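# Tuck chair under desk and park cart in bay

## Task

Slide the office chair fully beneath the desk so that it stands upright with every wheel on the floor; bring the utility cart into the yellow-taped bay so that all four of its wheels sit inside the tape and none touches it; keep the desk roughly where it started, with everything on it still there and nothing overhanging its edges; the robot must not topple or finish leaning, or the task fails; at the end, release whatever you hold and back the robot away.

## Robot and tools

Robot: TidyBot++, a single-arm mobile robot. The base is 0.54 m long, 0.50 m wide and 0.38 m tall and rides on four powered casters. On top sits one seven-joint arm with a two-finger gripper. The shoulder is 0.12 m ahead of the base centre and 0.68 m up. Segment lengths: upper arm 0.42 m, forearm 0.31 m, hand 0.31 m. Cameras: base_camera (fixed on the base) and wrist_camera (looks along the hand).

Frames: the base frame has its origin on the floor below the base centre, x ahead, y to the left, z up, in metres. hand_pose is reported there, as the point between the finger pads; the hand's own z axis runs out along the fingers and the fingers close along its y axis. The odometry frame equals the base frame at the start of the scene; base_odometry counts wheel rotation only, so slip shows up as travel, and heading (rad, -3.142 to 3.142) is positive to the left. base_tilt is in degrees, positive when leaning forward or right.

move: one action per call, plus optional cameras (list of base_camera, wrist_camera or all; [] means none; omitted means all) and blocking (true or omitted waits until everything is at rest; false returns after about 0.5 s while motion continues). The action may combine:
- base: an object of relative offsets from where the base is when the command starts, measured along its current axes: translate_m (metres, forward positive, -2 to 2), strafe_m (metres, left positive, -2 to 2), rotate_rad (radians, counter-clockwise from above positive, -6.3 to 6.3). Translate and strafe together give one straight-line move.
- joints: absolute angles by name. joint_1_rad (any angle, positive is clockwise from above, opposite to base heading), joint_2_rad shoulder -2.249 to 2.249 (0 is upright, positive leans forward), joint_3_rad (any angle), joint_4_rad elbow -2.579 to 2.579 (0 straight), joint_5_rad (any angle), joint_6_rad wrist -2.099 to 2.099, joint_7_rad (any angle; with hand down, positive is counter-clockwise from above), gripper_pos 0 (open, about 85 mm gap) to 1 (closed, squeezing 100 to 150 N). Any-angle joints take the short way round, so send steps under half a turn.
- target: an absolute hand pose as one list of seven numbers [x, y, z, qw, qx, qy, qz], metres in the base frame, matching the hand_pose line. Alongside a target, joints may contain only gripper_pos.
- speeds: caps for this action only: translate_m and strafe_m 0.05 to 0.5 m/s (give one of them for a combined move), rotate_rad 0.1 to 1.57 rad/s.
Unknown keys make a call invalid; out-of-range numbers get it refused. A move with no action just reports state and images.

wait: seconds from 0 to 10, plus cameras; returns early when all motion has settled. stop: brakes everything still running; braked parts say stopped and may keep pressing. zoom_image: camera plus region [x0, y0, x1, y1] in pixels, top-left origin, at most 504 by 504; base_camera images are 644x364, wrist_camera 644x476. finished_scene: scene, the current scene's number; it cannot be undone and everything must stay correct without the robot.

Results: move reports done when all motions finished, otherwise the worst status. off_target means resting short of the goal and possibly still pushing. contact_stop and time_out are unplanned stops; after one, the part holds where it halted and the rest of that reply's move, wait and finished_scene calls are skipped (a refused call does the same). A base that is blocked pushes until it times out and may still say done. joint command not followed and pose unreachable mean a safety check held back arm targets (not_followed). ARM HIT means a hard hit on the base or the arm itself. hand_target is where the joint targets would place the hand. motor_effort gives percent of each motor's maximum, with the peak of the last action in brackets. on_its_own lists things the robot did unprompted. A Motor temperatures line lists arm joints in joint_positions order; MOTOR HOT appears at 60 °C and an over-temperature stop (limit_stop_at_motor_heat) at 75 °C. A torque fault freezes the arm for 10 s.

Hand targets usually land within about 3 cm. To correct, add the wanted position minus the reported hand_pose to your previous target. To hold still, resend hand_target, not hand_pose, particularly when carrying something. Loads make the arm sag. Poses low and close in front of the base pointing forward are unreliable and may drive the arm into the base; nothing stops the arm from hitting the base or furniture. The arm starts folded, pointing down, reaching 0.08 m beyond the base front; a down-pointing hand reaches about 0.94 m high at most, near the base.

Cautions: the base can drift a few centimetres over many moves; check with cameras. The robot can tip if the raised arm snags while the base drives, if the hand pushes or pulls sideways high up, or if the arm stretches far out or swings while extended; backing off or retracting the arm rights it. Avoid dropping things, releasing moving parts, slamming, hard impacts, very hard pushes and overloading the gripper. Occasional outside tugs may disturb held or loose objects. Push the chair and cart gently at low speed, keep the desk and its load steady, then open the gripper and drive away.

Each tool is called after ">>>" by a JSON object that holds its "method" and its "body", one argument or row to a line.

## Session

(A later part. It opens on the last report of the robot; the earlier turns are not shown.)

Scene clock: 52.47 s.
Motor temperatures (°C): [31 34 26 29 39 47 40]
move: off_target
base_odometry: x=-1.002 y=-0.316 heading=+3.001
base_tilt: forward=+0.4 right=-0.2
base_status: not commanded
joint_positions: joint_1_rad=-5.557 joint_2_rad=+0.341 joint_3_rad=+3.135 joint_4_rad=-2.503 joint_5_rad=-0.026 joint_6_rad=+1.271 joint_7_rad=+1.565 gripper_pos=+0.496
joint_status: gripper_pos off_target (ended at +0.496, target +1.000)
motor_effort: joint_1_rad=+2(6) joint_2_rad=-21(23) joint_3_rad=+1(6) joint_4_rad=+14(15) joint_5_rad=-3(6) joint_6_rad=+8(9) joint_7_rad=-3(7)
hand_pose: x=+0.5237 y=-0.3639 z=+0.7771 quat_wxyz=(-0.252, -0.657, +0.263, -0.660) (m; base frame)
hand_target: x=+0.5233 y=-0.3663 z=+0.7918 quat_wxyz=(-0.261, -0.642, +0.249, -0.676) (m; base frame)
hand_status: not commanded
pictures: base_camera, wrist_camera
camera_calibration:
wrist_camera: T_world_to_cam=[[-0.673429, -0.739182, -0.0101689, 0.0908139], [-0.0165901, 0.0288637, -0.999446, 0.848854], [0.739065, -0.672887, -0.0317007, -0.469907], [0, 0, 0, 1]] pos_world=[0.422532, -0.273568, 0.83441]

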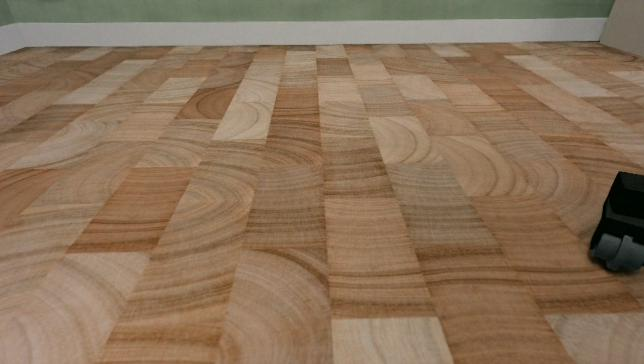

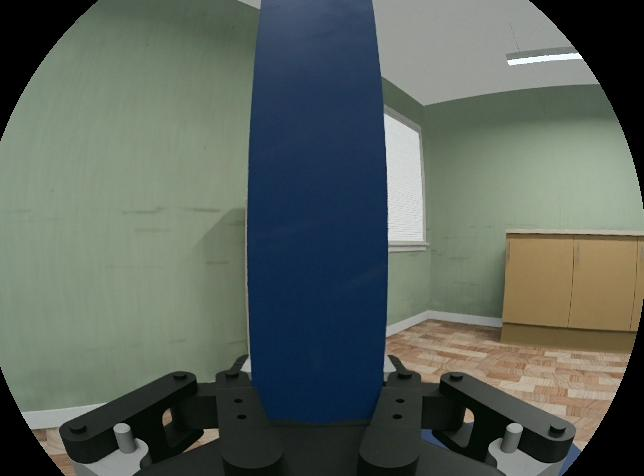

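>>> {"method": "move", "body": {
  "base": {"translate_m":0.837,"strafe_m":-0.557,"rotate_rad":-2.41},
  "speeds": {"translate_m":0.12,"rotate_rad":0.25}
}}

Scene clock: 63.23 s.
Motor temperatures (°C): [31 34 26 29 39 47 40]
move: done
base_odometry: x=-1.753 y=+0.353 heading=+0.592
base_tilt: forward=+0.4 right=-0.2
base_status: done
joint_positions: joint_1_rad=-5.560 joint_2_rad=+0.357 joint_3_rad=+3.107 joint_4_rad=-2.496 joint_5_rad=+0.062 joint_6_rad=+1.291 joint_7_rad=+1.565 gripper_pos=+0.545
joint_status: not commanded
on_its_own: gripper_pos moved +0.049 toward your old target +1.000
motor_effort: joint_1_rad=+2(21) joint_2_rad=-27(29) joint_3_rad=+3(19) joint_4_rad=+8(21) joint_5_rad=-2(24) joint_6_rad=+11(14) joint_7_rad=+6(7)
hand_pose: x=+0.5526 y=-0.3338 z=+0.7775 quat_wxyz=(-0.220, -0.669, +0.219, -0.675) (m; base frame)
hand_target: x=+0.5233 y=-0.3663 z=+0.7918 quat_wxyz=(-0.261, -0.642, +0.249, -0.676) (m; base frame)
hand_status: not commanded
pictures: base_camera, wrist_camera
camera_calibration:
wrist_camera: T_world_to_cam=[[-0.584732, -0.811213, 0.00469454, 0.0479545], [-0.0196103, 0.0083496, -0.999773, 0.843923], [0.810989, -0.584691, -0.0207904, -0.489866], [0, 0, 0, 1]] pos_world=[0.441866, -0.254566, 0.833322]

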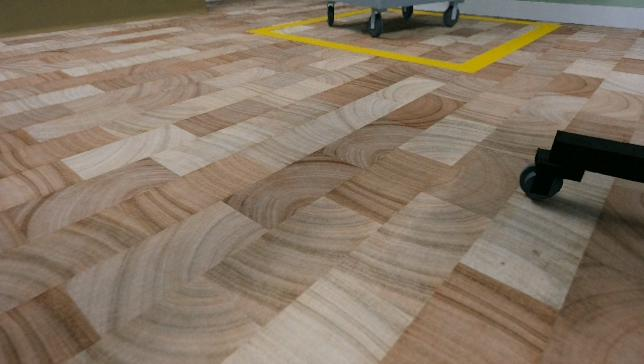

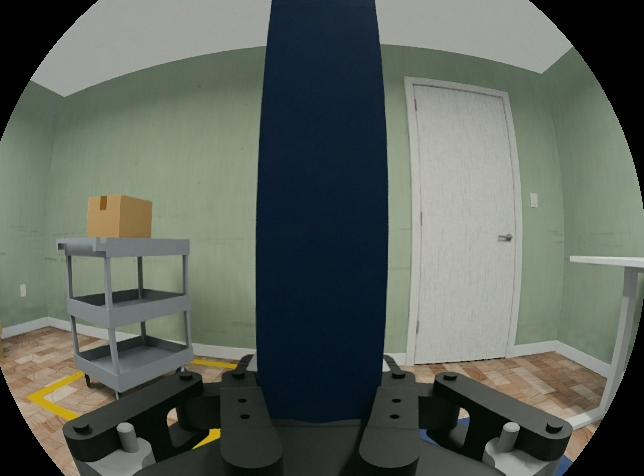

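>>> {"method": "move", "body": {
  "base": {"translate_m":-0.279,"strafe_m":-0.415,"rotate_rad":-0.12},
  "speeds": {"translate_m":0.12,"rotate_rad":0.1},
  "cameras": ["wrist_camera"]
}}

>>> {"method": "move", "body": {
  "joints": {"gripper_pos":0}
}}

Scene clock: 68.27 s.
Motor temperatures (°C): [31 34 26 29 39 47 40]
move: done
base_odometry: x=-1.753 y=-0.147 heading=+0.471
base_tilt: forward=+0.4 right=-0.2
base_status: done
joint_positions: joint_1_rad=-5.559 joint_2_rad=+0.354 joint_3_rad=+3.107 joint_4_rad=-2.502 joint_5_rad=+0.068 joint_6_rad=+1.292 joint_7_rad=+1.565 gripper_pos=+0.560
joint_status: not commanded
motor_effort: joint_1_rad=+2(18) joint_2_rad=-26(29) joint_3_rad=+2(16) joint_4_rad=+10(16) joint_5_rad=-2(19) joint_6_rad=+11(14) joint_7_rad=+6(6)
hand_pose: x=+0.5517 y=-0.3312 z=+0.7774 quat_wxyz=(-0.219, -0.670, +0.217, -0.675) (m; base frame)
hand_target: x=+0.5233 y=-0.3663 z=+0.7918 quat_wxyz=(-0.261, -0.642, +0.249, -0.676) (m; base frame)
hand_status: not commanded
pictures: wrist_camera
camera_calibration:
wrist_camera: T_world_to_cam=[[-0.580609, -0.814158, 0.00625319, 0.0450859], [-0.0216608, 0.00776868, -0.999735, 0.844713], [0.813894, -0.580591, -0.0221459, -0.486808], [0, 0, 0, 1]] pos_world=[0.440685, -0.252492, 0.833426]

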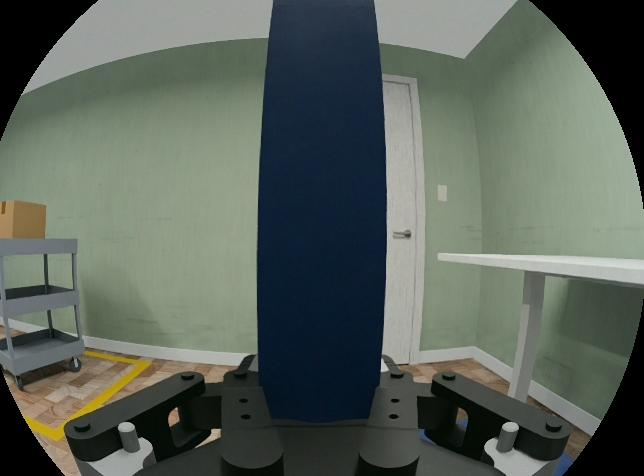

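Scene clock: 69.37 s.
Motor temperatures (°C): [31 34 26 29 39 47 40]
move: done
base_odometry: x=-1.753 y=-0.147 heading=+0.471
base_tilt: forward=+0.4 right=-0.2
base_status: not commanded
joint_positions: joint_1_rad=-5.553 joint_2_rad=+0.352 joint_3_rad=+3.122 joint_4_rad=-2.502 joint_5_rad=+0.065 joint_6_rad=+1.292 joint_7_rad=+1.571 gripper_pos=+0.000
joint_status: all done
motor_effort: joint_1_rad=+0(2) joint_2_rad=-23(26) joint_3_rad=+0(3) joint_4_rad=+11(11) joint_5_rad=-1(3) joint_6_rad=+9(11) joint_7_rad=+0(6)
hand_pose: x=+0.5445 y=-0.3406 z=+0.7779 quat_wxyz=(-0.230, -0.669, +0.221, -0.672) (m; base frame)
hand_target: x=+0.5233 y=-0.3663 z=+0.7918 quat_wxyz=(-0.261, -0.642, +0.249, -0.676) (m; base frame)
hand_status: not commanded
pictures: base_camera, wrist_camera
camera_calibration:
wrist_camera: T_world_to_cam=[[-0.600031, -0.7998, 0.0167942, 0.0404498], [-0.0271346, -0.000633195, -0.999632, 0.845157], [0.799516, -0.600266, -0.0213223, -0.485877], [0, 0, 0, 1]] pos_world=[0.435671, -0.258769, 0.833807]

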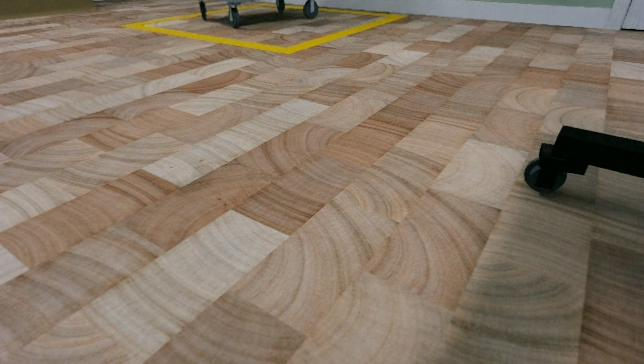

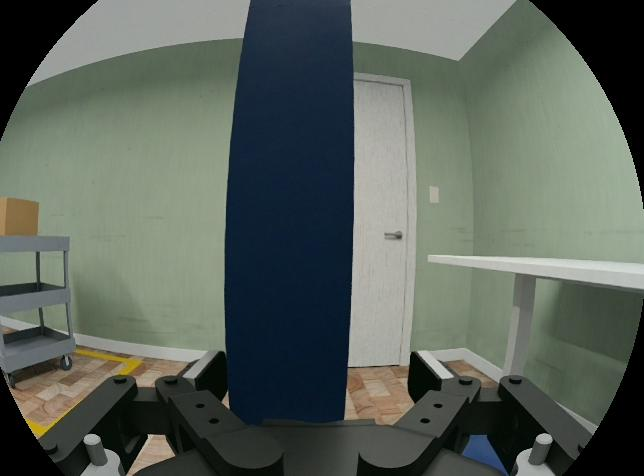

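>>> {"method": "move", "body": {
  "base": {"translate_m":-0.24,"strafe_m":0.18},
  "speeds": {"translate_m":0.25},
  "cameras": []
}}

>>> {"method": "move", "body": {
  "base": {"translate_m":0.54,"strafe_m":0.73},
  "joints": {"joint_1_rad":0,"joint_2_rad":-0.358,"joint_6_rad":0.3,"joint_5_rad":0},
  "cameras": []
}}

>>> {"method": "move", "body": {
  "base": {"translate_m":0.88,"strafe_m":-0.44,"rotate_rad":-2.188},
  "joints": {"gripper_pos":1}
}}

Scene clock: 73.80 s.
Motor temperatures (°C): [31 34 26 29 39 47 40]
move: done
base_odometry: x=-2.049 y=-0.096 heading=+0.471
base_tilt: forward=+0.4 right=-0.2
base_status: done
joint_positions: joint_1_rad=-5.552 joint_2_rad=+0.351 joint_3_rad=+3.122 joint_4_rad=-2.502 joint_5_rad=+0.065 joint_6_rad=+1.292 joint_7_rad=+1.571 gripper_pos=+0.000
joint_status: not commanded
motor_effort: joint_1_rad=+0(1) joint_2_rad=-23(27) joint_3_rad=-1(1) joint_4_rad=+11(12) joint_5_rad=-1(2) joint_6_rad=+9(10) joint_7_rad=+0(0)
hand_pose: x=+0.5442 y=-0.3409 z=+0.7785 quat_wxyz=(-0.231, -0.668, +0.221, -0.672) (m; base frame)
hand_target: x=+0.5233 y=-0.3663 z=+0.7918 quat_wxyz=(-0.261, -0.642, +0.249, -0.676) (m; base frame)
hand_status: not commanded
pictures: none
No camera images: "cameras" was empty.

Scene clock: 76.97 s.
Motor temperatures (°C): [31 34 26 29 39 47 40]
move: done
base_odometry: x=-1.899 y=+0.800 heading=+0.472
base_tilt: forward=+0.4 right=-0.2
base_status: done
joint_positions: joint_1_rad=-6.272 joint_2_rad=-0.346 joint_3_rad=+3.128 joint_4_rad=-2.501 joint_5_rad=+0.060 joint_6_rad=+0.352 joint_7_rad=+1.571 gripper_pos=+0.000
joint_status: all done
motor_effort: joint_1_rad=+0(2) joint_2_rad=-6(25) joint_3_rad=+0(3) joint_4_rad=+20(20) joint_5_rad=-1(2) joint_6_rad=+8(10) joint_7_rad=+0(0)
hand_pose: x=+0.5410 y=+0.0091 z=+0.8321 quat_wxyz=(-0.011, -0.784, -0.030, -0.620) (m; base frame)
hand_target: x=+0.5359 y=+0.0020 z=+0.8225 quat_wxyz=(+0.000, -0.796, +0.000, -0.605) (m; base frame)
hand_status: not commanded
pictures: none
No camera images: "cameras" was empty.

Scene clock: 80.80 s.
Motor temperatures (°C): [31 34 26 29 39 47 40]
move: done
base_odometry: x=-0.915 y=+0.808 heading=-1.717
base_tilt: forward=+0.4 right=-0.2
base_status: done
joint_positions: joint_1_rad=-6.276 joint_2_rad=-0.351 joint_3_rad=+3.129 joint_4_rad=-2.501 joint_5_rad=+0.060 joint_6_rad=+0.350 joint_7_rad=+1.571 gripper_pos=+0.999
joint_status: all done
motor_effort: joint_1_rad=+1(1) joint_2_rad=-6(8) joint_3_rad=+0(2) joint_4_rad=+20(21) joint_5_rad=-1(2) joint_6_rad=+9(9) joint_7_rad=+0(1)
hand_pose: x=+0.5402 y=+0.0106 z=+0.8334 quat_wxyz=(-0.009, -0.783, -0.032, -0.621) (m; base frame)
hand_target: x=+0.5359 y=+0.0020 z=+0.8225 quat_wxyz=(+0.000, -0.796, +0.000, -0.605) (m; base frame)
hand_status: not commanded
pictures: base_camera, wrist_camera
camera_calibration:
wrist_camera: T_world_to_cam=[[0.0452046, -0.997291, 0.058034, -0.0629324], [-0.255241, -0.0676955, -0.964505, 0.995394], [0.96582, 0.0287873, -0.25761, -0.170006], [0, 0, 0, 1]] pos_world=[0.421105, 0.00951588, 0.919919]

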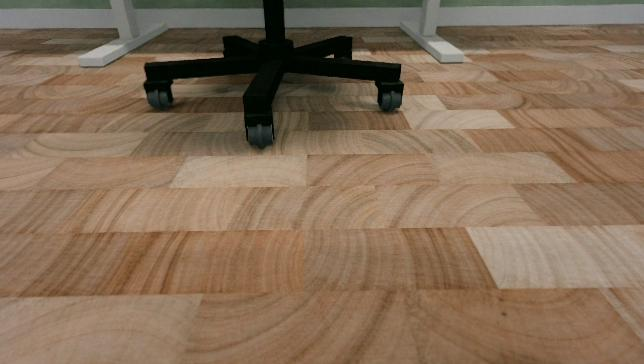

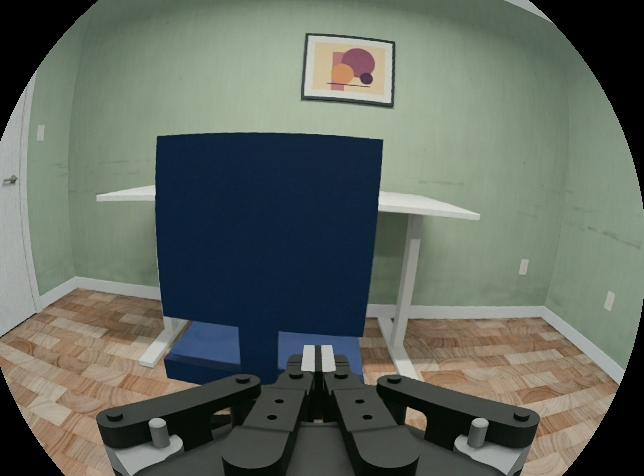

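>>> {"method": "move", "body": {
  "base": {"strafe_m":0.12},
  "joints": {"joint_2_rad":0.6,"joint_6_rad":1.58},
  "cameras": []
}}

>>> {"method": "move", "body": {
  "base": {"translate_m":0.7},
  "speeds": {"translate_m":0.12}
}}

Scene clock: 83.67 s.
Motor temperatures (°C): [31 34 26 29 39 47 40]
move: done
base_odometry: x=-0.797 y=+0.790 heading=-1.717
base_tilt: forward=+0.4 right=-0.2
base_status: done
joint_positions: joint_1_rad=-6.278 joint_2_rad=+0.582 joint_3_rad=+3.129 joint_4_rad=-2.501 joint_5_rad=+0.060 joint_6_rad=+1.509 joint_7_rad=+1.571 gripper_pos=+0.999
joint_status: all done
motor_effort: joint_1_rad=+0(1) joint_2_rad=-27(28) joint_3_rad=-1(2) joint_4_rad=+7(20) joint_5_rad=-1(2) joint_6_rad=+9(11) joint_7_rad=+0(0)
hand_pose: x=+0.6791 y=+0.0224 z=+0.7186 quat_wxyz=(+0.024, -0.708, -0.022, -0.706) (m; base frame)
hand_target: x=+0.6805 y=+0.0021 z=+0.7308 quat_wxyz=(+0.001, -0.689, +0.000, -0.725) (m; base frame)
hand_status: not commanded
pictures: none
No camera images: "cameras" was empty.

Scene clock: 90.10 s.
Motor temperatures (°C): [31 34 26 29 39 47 40]
move: done
base_odometry: x=-0.898 y=+0.098 heading=-1.717
base_tilt: forward=+0.4 right=-0.2
base_status: done
joint_positions: joint_1_rad=-6.284 joint_2_rad=+0.586 joint_3_rad=+3.129 joint_4_rad=-2.505 joint_5_rad=+0.057 joint_6_rad=+1.529 joint_7_rad=+1.571 gripper_pos=+0.999
joint_status: not commanded
motor_effort: joint_1_rad=+0(3) joint_2_rad=-27(28) joint_3_rad=-1(2) joint_4_rad=+7(18) joint_5_rad=+0(4) joint_6_rad=+9(10) joint_7_rad=+0(0)
hand_pose: x=+0.6781 y=+0.0251 z=+0.7214 quat_wxyz=(+0.026, -0.703, -0.023, -0.710) (m; base frame)
hand_target: x=+0.6805 y=+0.0021 z=+0.7308 quat_wxyz=(+0.001, -0.689, +0.000, -0.725) (m; base frame)
hand_status: not commanded
pictures: base_camera, wrist_camera
camera_calibration:
wrist_camera: T_world_to_cam=[[0.0743441, -0.997232, 0.001175, -0.0269421], [-0.0198474, -0.00265766, -0.999799, 0.787807], [0.997035, 0.0743058, -0.01999, -0.526181], [0, 0, 0, 1]] pos_world=[0.54226, 0.0143245, 0.777162]

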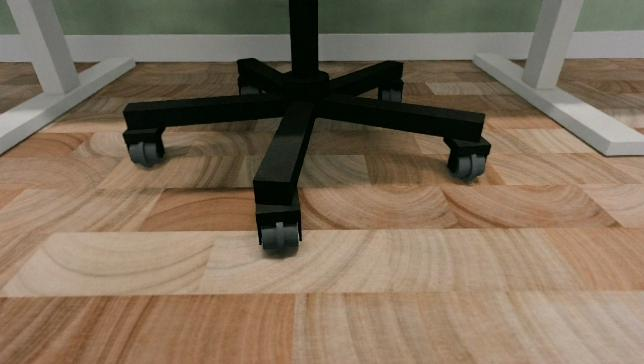

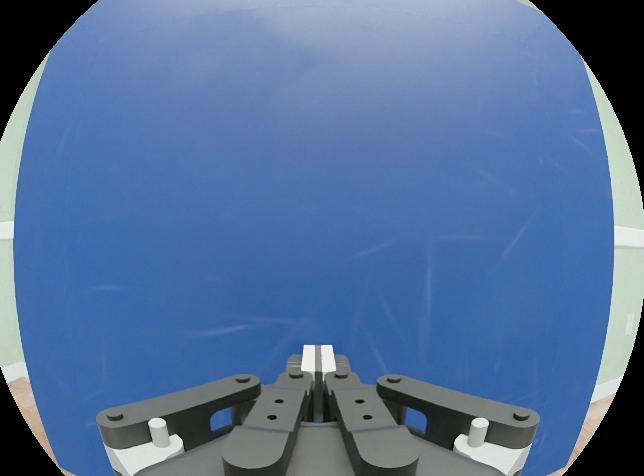

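>>> {"method": "move", "body": {
  "base": {"translate_m":0.1},
  "speeds": {"translate_m":0.06}
}}

>>> {"method": "move", "body": {
  "base": {"translate_m":0.05},
  "speeds": {"translate_m":0.05}
}}

Scene clock: 92.40 s.
Motor temperatures (°C): [31 34 26 29 39 47 40]
move: done
base_odometry: x=-0.913 y=-0.001 heading=-1.716
base_tilt: forward=+0.4 right=-0.2
base_status: done
joint_positions: joint_1_rad=-6.292 joint_2_rad=+0.584 joint_3_rad=+3.129 joint_4_rad=-2.539 joint_5_rad=+0.057 joint_6_rad=+1.542 joint_7_rad=+1.571 gripper_pos=+0.999
joint_status: not commanded
motor_effort: joint_1_rad=+3(5) joint_2_rad=-25(27) joint_3_rad=+2(3) joint_4_rad=+15(18) joint_5_rad=-4(6) joint_6_rad=+8(10) joint_7_rad=+0(0)
hand_pose: x=+0.6669 y=+0.0296 z=+0.7156 quat_wxyz=(+0.029, -0.710, -0.025, -0.703) (m; base frame)
hand_target: x=+0.6805 y=+0.0021 z=+0.7308 quat_wxyz=(+0.001, -0.689, +0.000, -0.725) (m; base frame)
hand_status: not commanded
pictures: base_camera, wrist_camera
camera_calibration:
wrist_camera: T_world_to_cam=[[0.0827814, -0.996567, -0.000760773, -0.0258789], [-0.0389945, -0.00247632, -0.999236, 0.794162], [0.995805, 0.0827478, -0.0390656, -0.501312], [0, 0, 0, 1]] pos_world=[0.532319, 0.017659, 0.773951]

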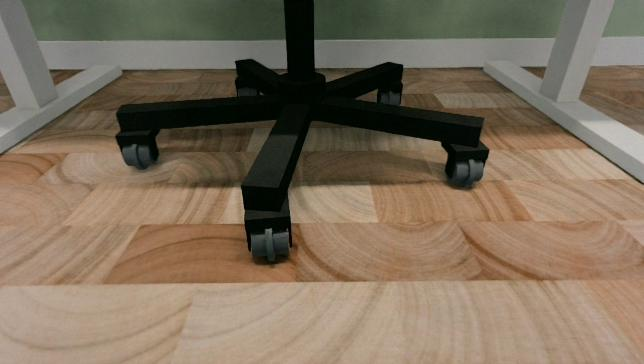

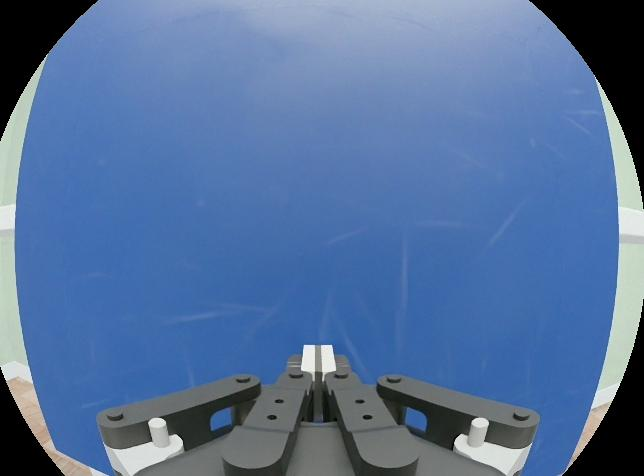

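Scene clock: 95.47 s.
Motor temperatures (°C): [31 34 26 29 39 47 40]
move: time_out
base_odometry: x=-0.919 y=-0.047 heading=-1.716
base_tilt: forward=+0.3 right=-0.2
base_status: translate_m time_out (by the wheels' count: +0.047 of +0.050)
joint_positions: joint_1_rad=-6.293 joint_2_rad=+0.536 joint_3_rad=+3.129 joint_4_rad=-2.663 joint_5_rad=+0.057 joint_6_rad=+1.581 joint_7_rad=+1.571 gripper_pos=+0.999
joint_status: not commanded
motor_effort: joint_1_rad=+4(5) joint_2_rad=-10(25) joint_3_rad=+4(5) joint_4_rad=+37(42) joint_5_rad=-5(7) joint_6_rad=+2(9) joint_7_rad=+0(1)
hand_pose: x=+0.6257 y=+0.0293 z=+0.7156 quat_wxyz=(+0.030, -0.723, -0.025, -0.690) (m; base frame)
hand_target: x=+0.6805 y=+0.0021 z=+0.7308 quat_wxyz=(+0.001, -0.689, +0.000, -0.725) (m; base frame)
hand_status: not commanded
pictures: base_camera, wrist_camera
camera_calibration:
wrist_camera: T_world_to_cam=[[0.0836972, -0.99648, -0.00478024, -0.0205321], [-0.0753453, -0.00154498, -0.997156, 0.813716], [0.993639, 0.0838194, -0.0752093, -0.433062], [0, 0, 0, 1]] pos_world=[0.493335, 0.0170964, 0.778734]

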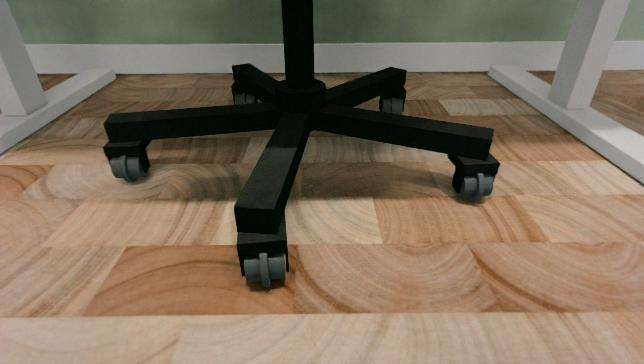

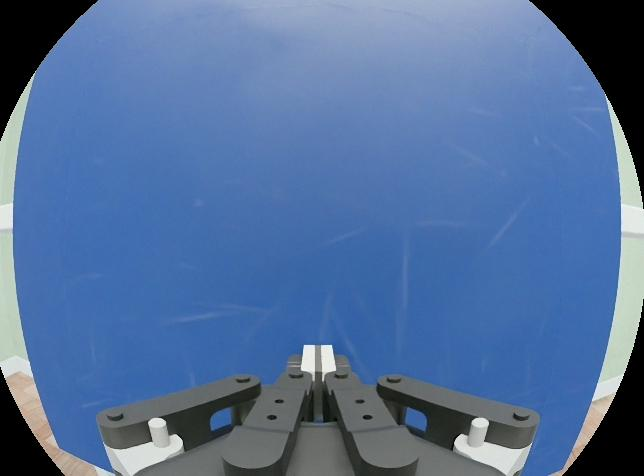

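Against the desk edge. Back away.

>>> {"method": "move", "body": {
  "base": {"translate_m":-0.25},
  "speeds": {"translate_m":0.15},
  "cameras": []
}}

>>> {"method": "move", "body": {
  "base": {"translate_m":-0.4,"strafe_m":-0.5},
  "joints": {"joint_2_rad":-0.358,"joint_6_rad":0.3}
}}

Scene clock: 97.87 s.
Motor temperatures (°C): [31 34 26 29 39 47 40]
move: done
base_odometry: x=-0.883 y=+0.200 heading=-1.717
base_tilt: forward=+0.4 right=-0.2
base_status: done
joint_positions: joint_1_rad=-6.292 joint_2_rad=+0.599 joint_3_rad=+3.129 joint_4_rad=-2.494 joint_5_rad=+0.055 joint_6_rad=+1.573 joint_7_rad=+1.571 gripper_pos=+0.999
joint_status: not commanded
motor_effort: joint_1_rad=+0(4) joint_2_rad=-28(30) joint_3_rad=+0(4) joint_4_rad=+7(35) joint_5_rad=-1(6) joint_6_rad=+9(12) joint_7_rad=+0(0)
hand_pose: x=+0.6813 y=+0.0288 z=+0.7315 quat_wxyz=(+0.028, -0.688, -0.024, -0.724) (m; base frame)
hand_target: x=+0.6805 y=+0.0021 z=+0.7308 quat_wxyz=(+0.001, -0.689, +0.000, -0.725) (m; base frame)
hand_status: not commanded
pictures: none
No camera images: "cameras" was empty.

Scene clock: 100.50 s.
Motor temperatures (°C): [30 34 26 29 39 47 40]
move: done
base_odometry: x=-1.319 y=+0.669 heading=-1.718
base_tilt: forward=+0.4 right=-0.2
base_status: done
joint_positions: joint_1_rad=-6.285 joint_2_rad=-0.352 joint_3_rad=+3.131 joint_4_rad=-2.494 joint_5_rad=+0.055 joint_6_rad=+0.353 joint_7_rad=+1.571 gripper_pos=+0.999
joint_status: all done
motor_effort: joint_1_rad=+0(3) joint_2_rad=-7(30) joint_3_rad=+1(2) joint_4_rad=+20(21) joint_5_rad=-1(2) joint_6_rad=+9(11) joint_7_rad=+0(0)
hand_pose: x=+0.5420 y=+0.0129 z=+0.8394 quat_wxyz=(-0.006, -0.779, -0.032, -0.626) (m; base frame)
hand_target: x=+0.5359 y=+0.0020 z=+0.8225 quat_wxyz=(+0.000, -0.796, +0.000, -0.605) (m; base frame)
hand_status: not commanded
pictures: base_camera, wrist_camera
camera_calibration:
wrist_camera: T_world_to_cam=[[0.0485765, -0.997389, 0.0534345, -0.0590882], [-0.242845, -0.0636859, -0.967972, 0.997999], [0.968848, 0.0340444, -0.245305, -0.182337], [0, 0, 0, 1]] pos_world=[0.421886, 0.0108321, 0.924465]

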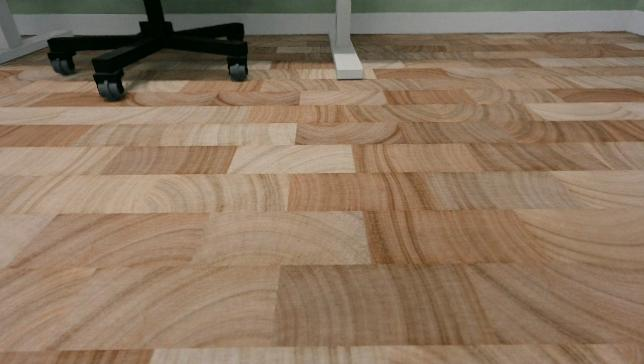

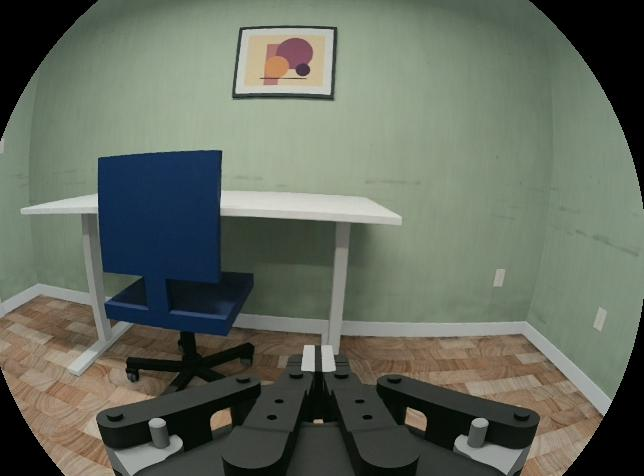

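>>> {"method": "zoom_image", "body": {
  "camera": "wrist_camera",
  "region": [20, 130, 420, 400]
}}

Scaled by 1.260.

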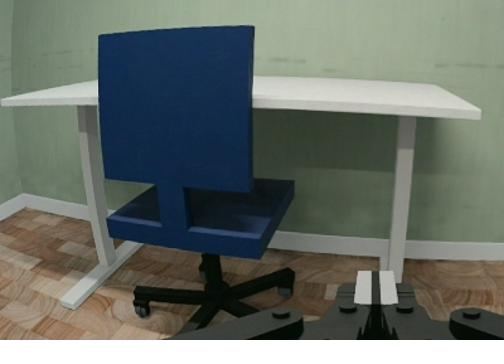

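>>> {"method": "move", "body": {
  "base": {"translate_m":1.1,"strafe_m":-0.6,"rotate_rad":1.4}
}}

Scene clock: 104.67 s.
Motor temperatures (°C): [30 34 26 29 39 47 40]
move: done
base_odometry: x=-2.074 y=-0.331 heading=-0.317
base_tilt: forward=+0.4 right=-0.2
base_status: done
joint_positions: joint_1_rad=-6.285 joint_2_rad=-0.354 joint_3_rad=+3.131 joint_4_rad=-2.494 joint_5_rad=+0.055 joint_6_rad=+0.349 joint_7_rad=+1.571 gripper_pos=+0.999
joint_status: not commanded
motor_effort: joint_1_rad=+0(1) joint_2_rad=-6(8) joint_3_rad=+1(2) joint_4_rad=+20(21) joint_5_rad=-1(2) joint_6_rad=+9(10) joint_7_rad=+0(0)
hand_pose: x=+0.5415 y=+0.0125 z=+0.8390 quat_wxyz=(-0.007, -0.780, -0.031, -0.625) (m; base frame)
hand_target: x=+0.5359 y=+0.0020 z=+0.8225 quat_wxyz=(+0.000, -0.796, +0.000, -0.605) (m; base frame)
hand_status: not commanded
pictures: base_camera, wrist_camera
camera_calibration:
wrist_camera: T_world_to_cam=[[0.0478094, -0.997437, 0.0532357, -0.0588574], [-0.244899, -0.0633751, -0.967475, 0.99814], [0.968369, 0.033217, -0.247302, -0.179977], [0, 0, 0, 1]] pos_world=[0.421542, 0.010529, 0.9243]

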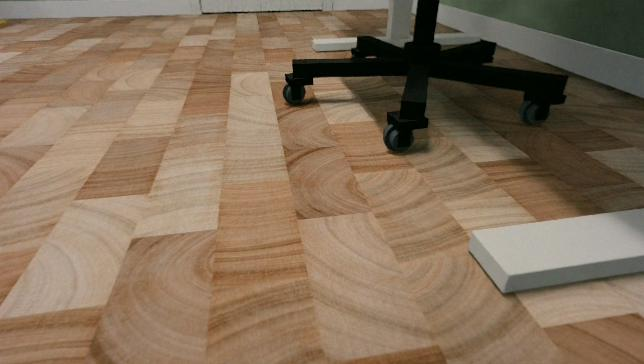

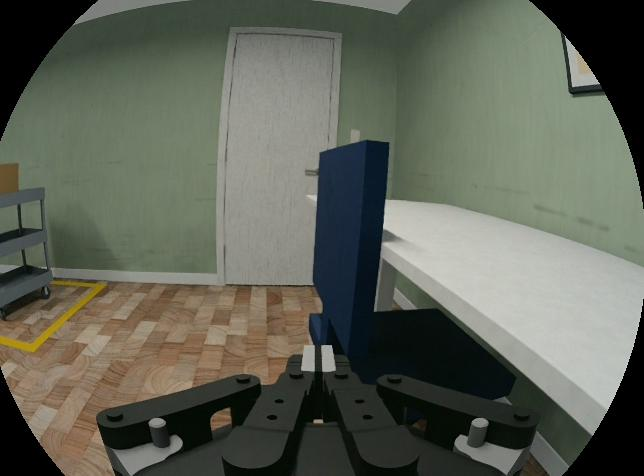

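>>> {"method": "finished_scene", "body": {
  "scene": 2
}}

The scene is finished: the task was done.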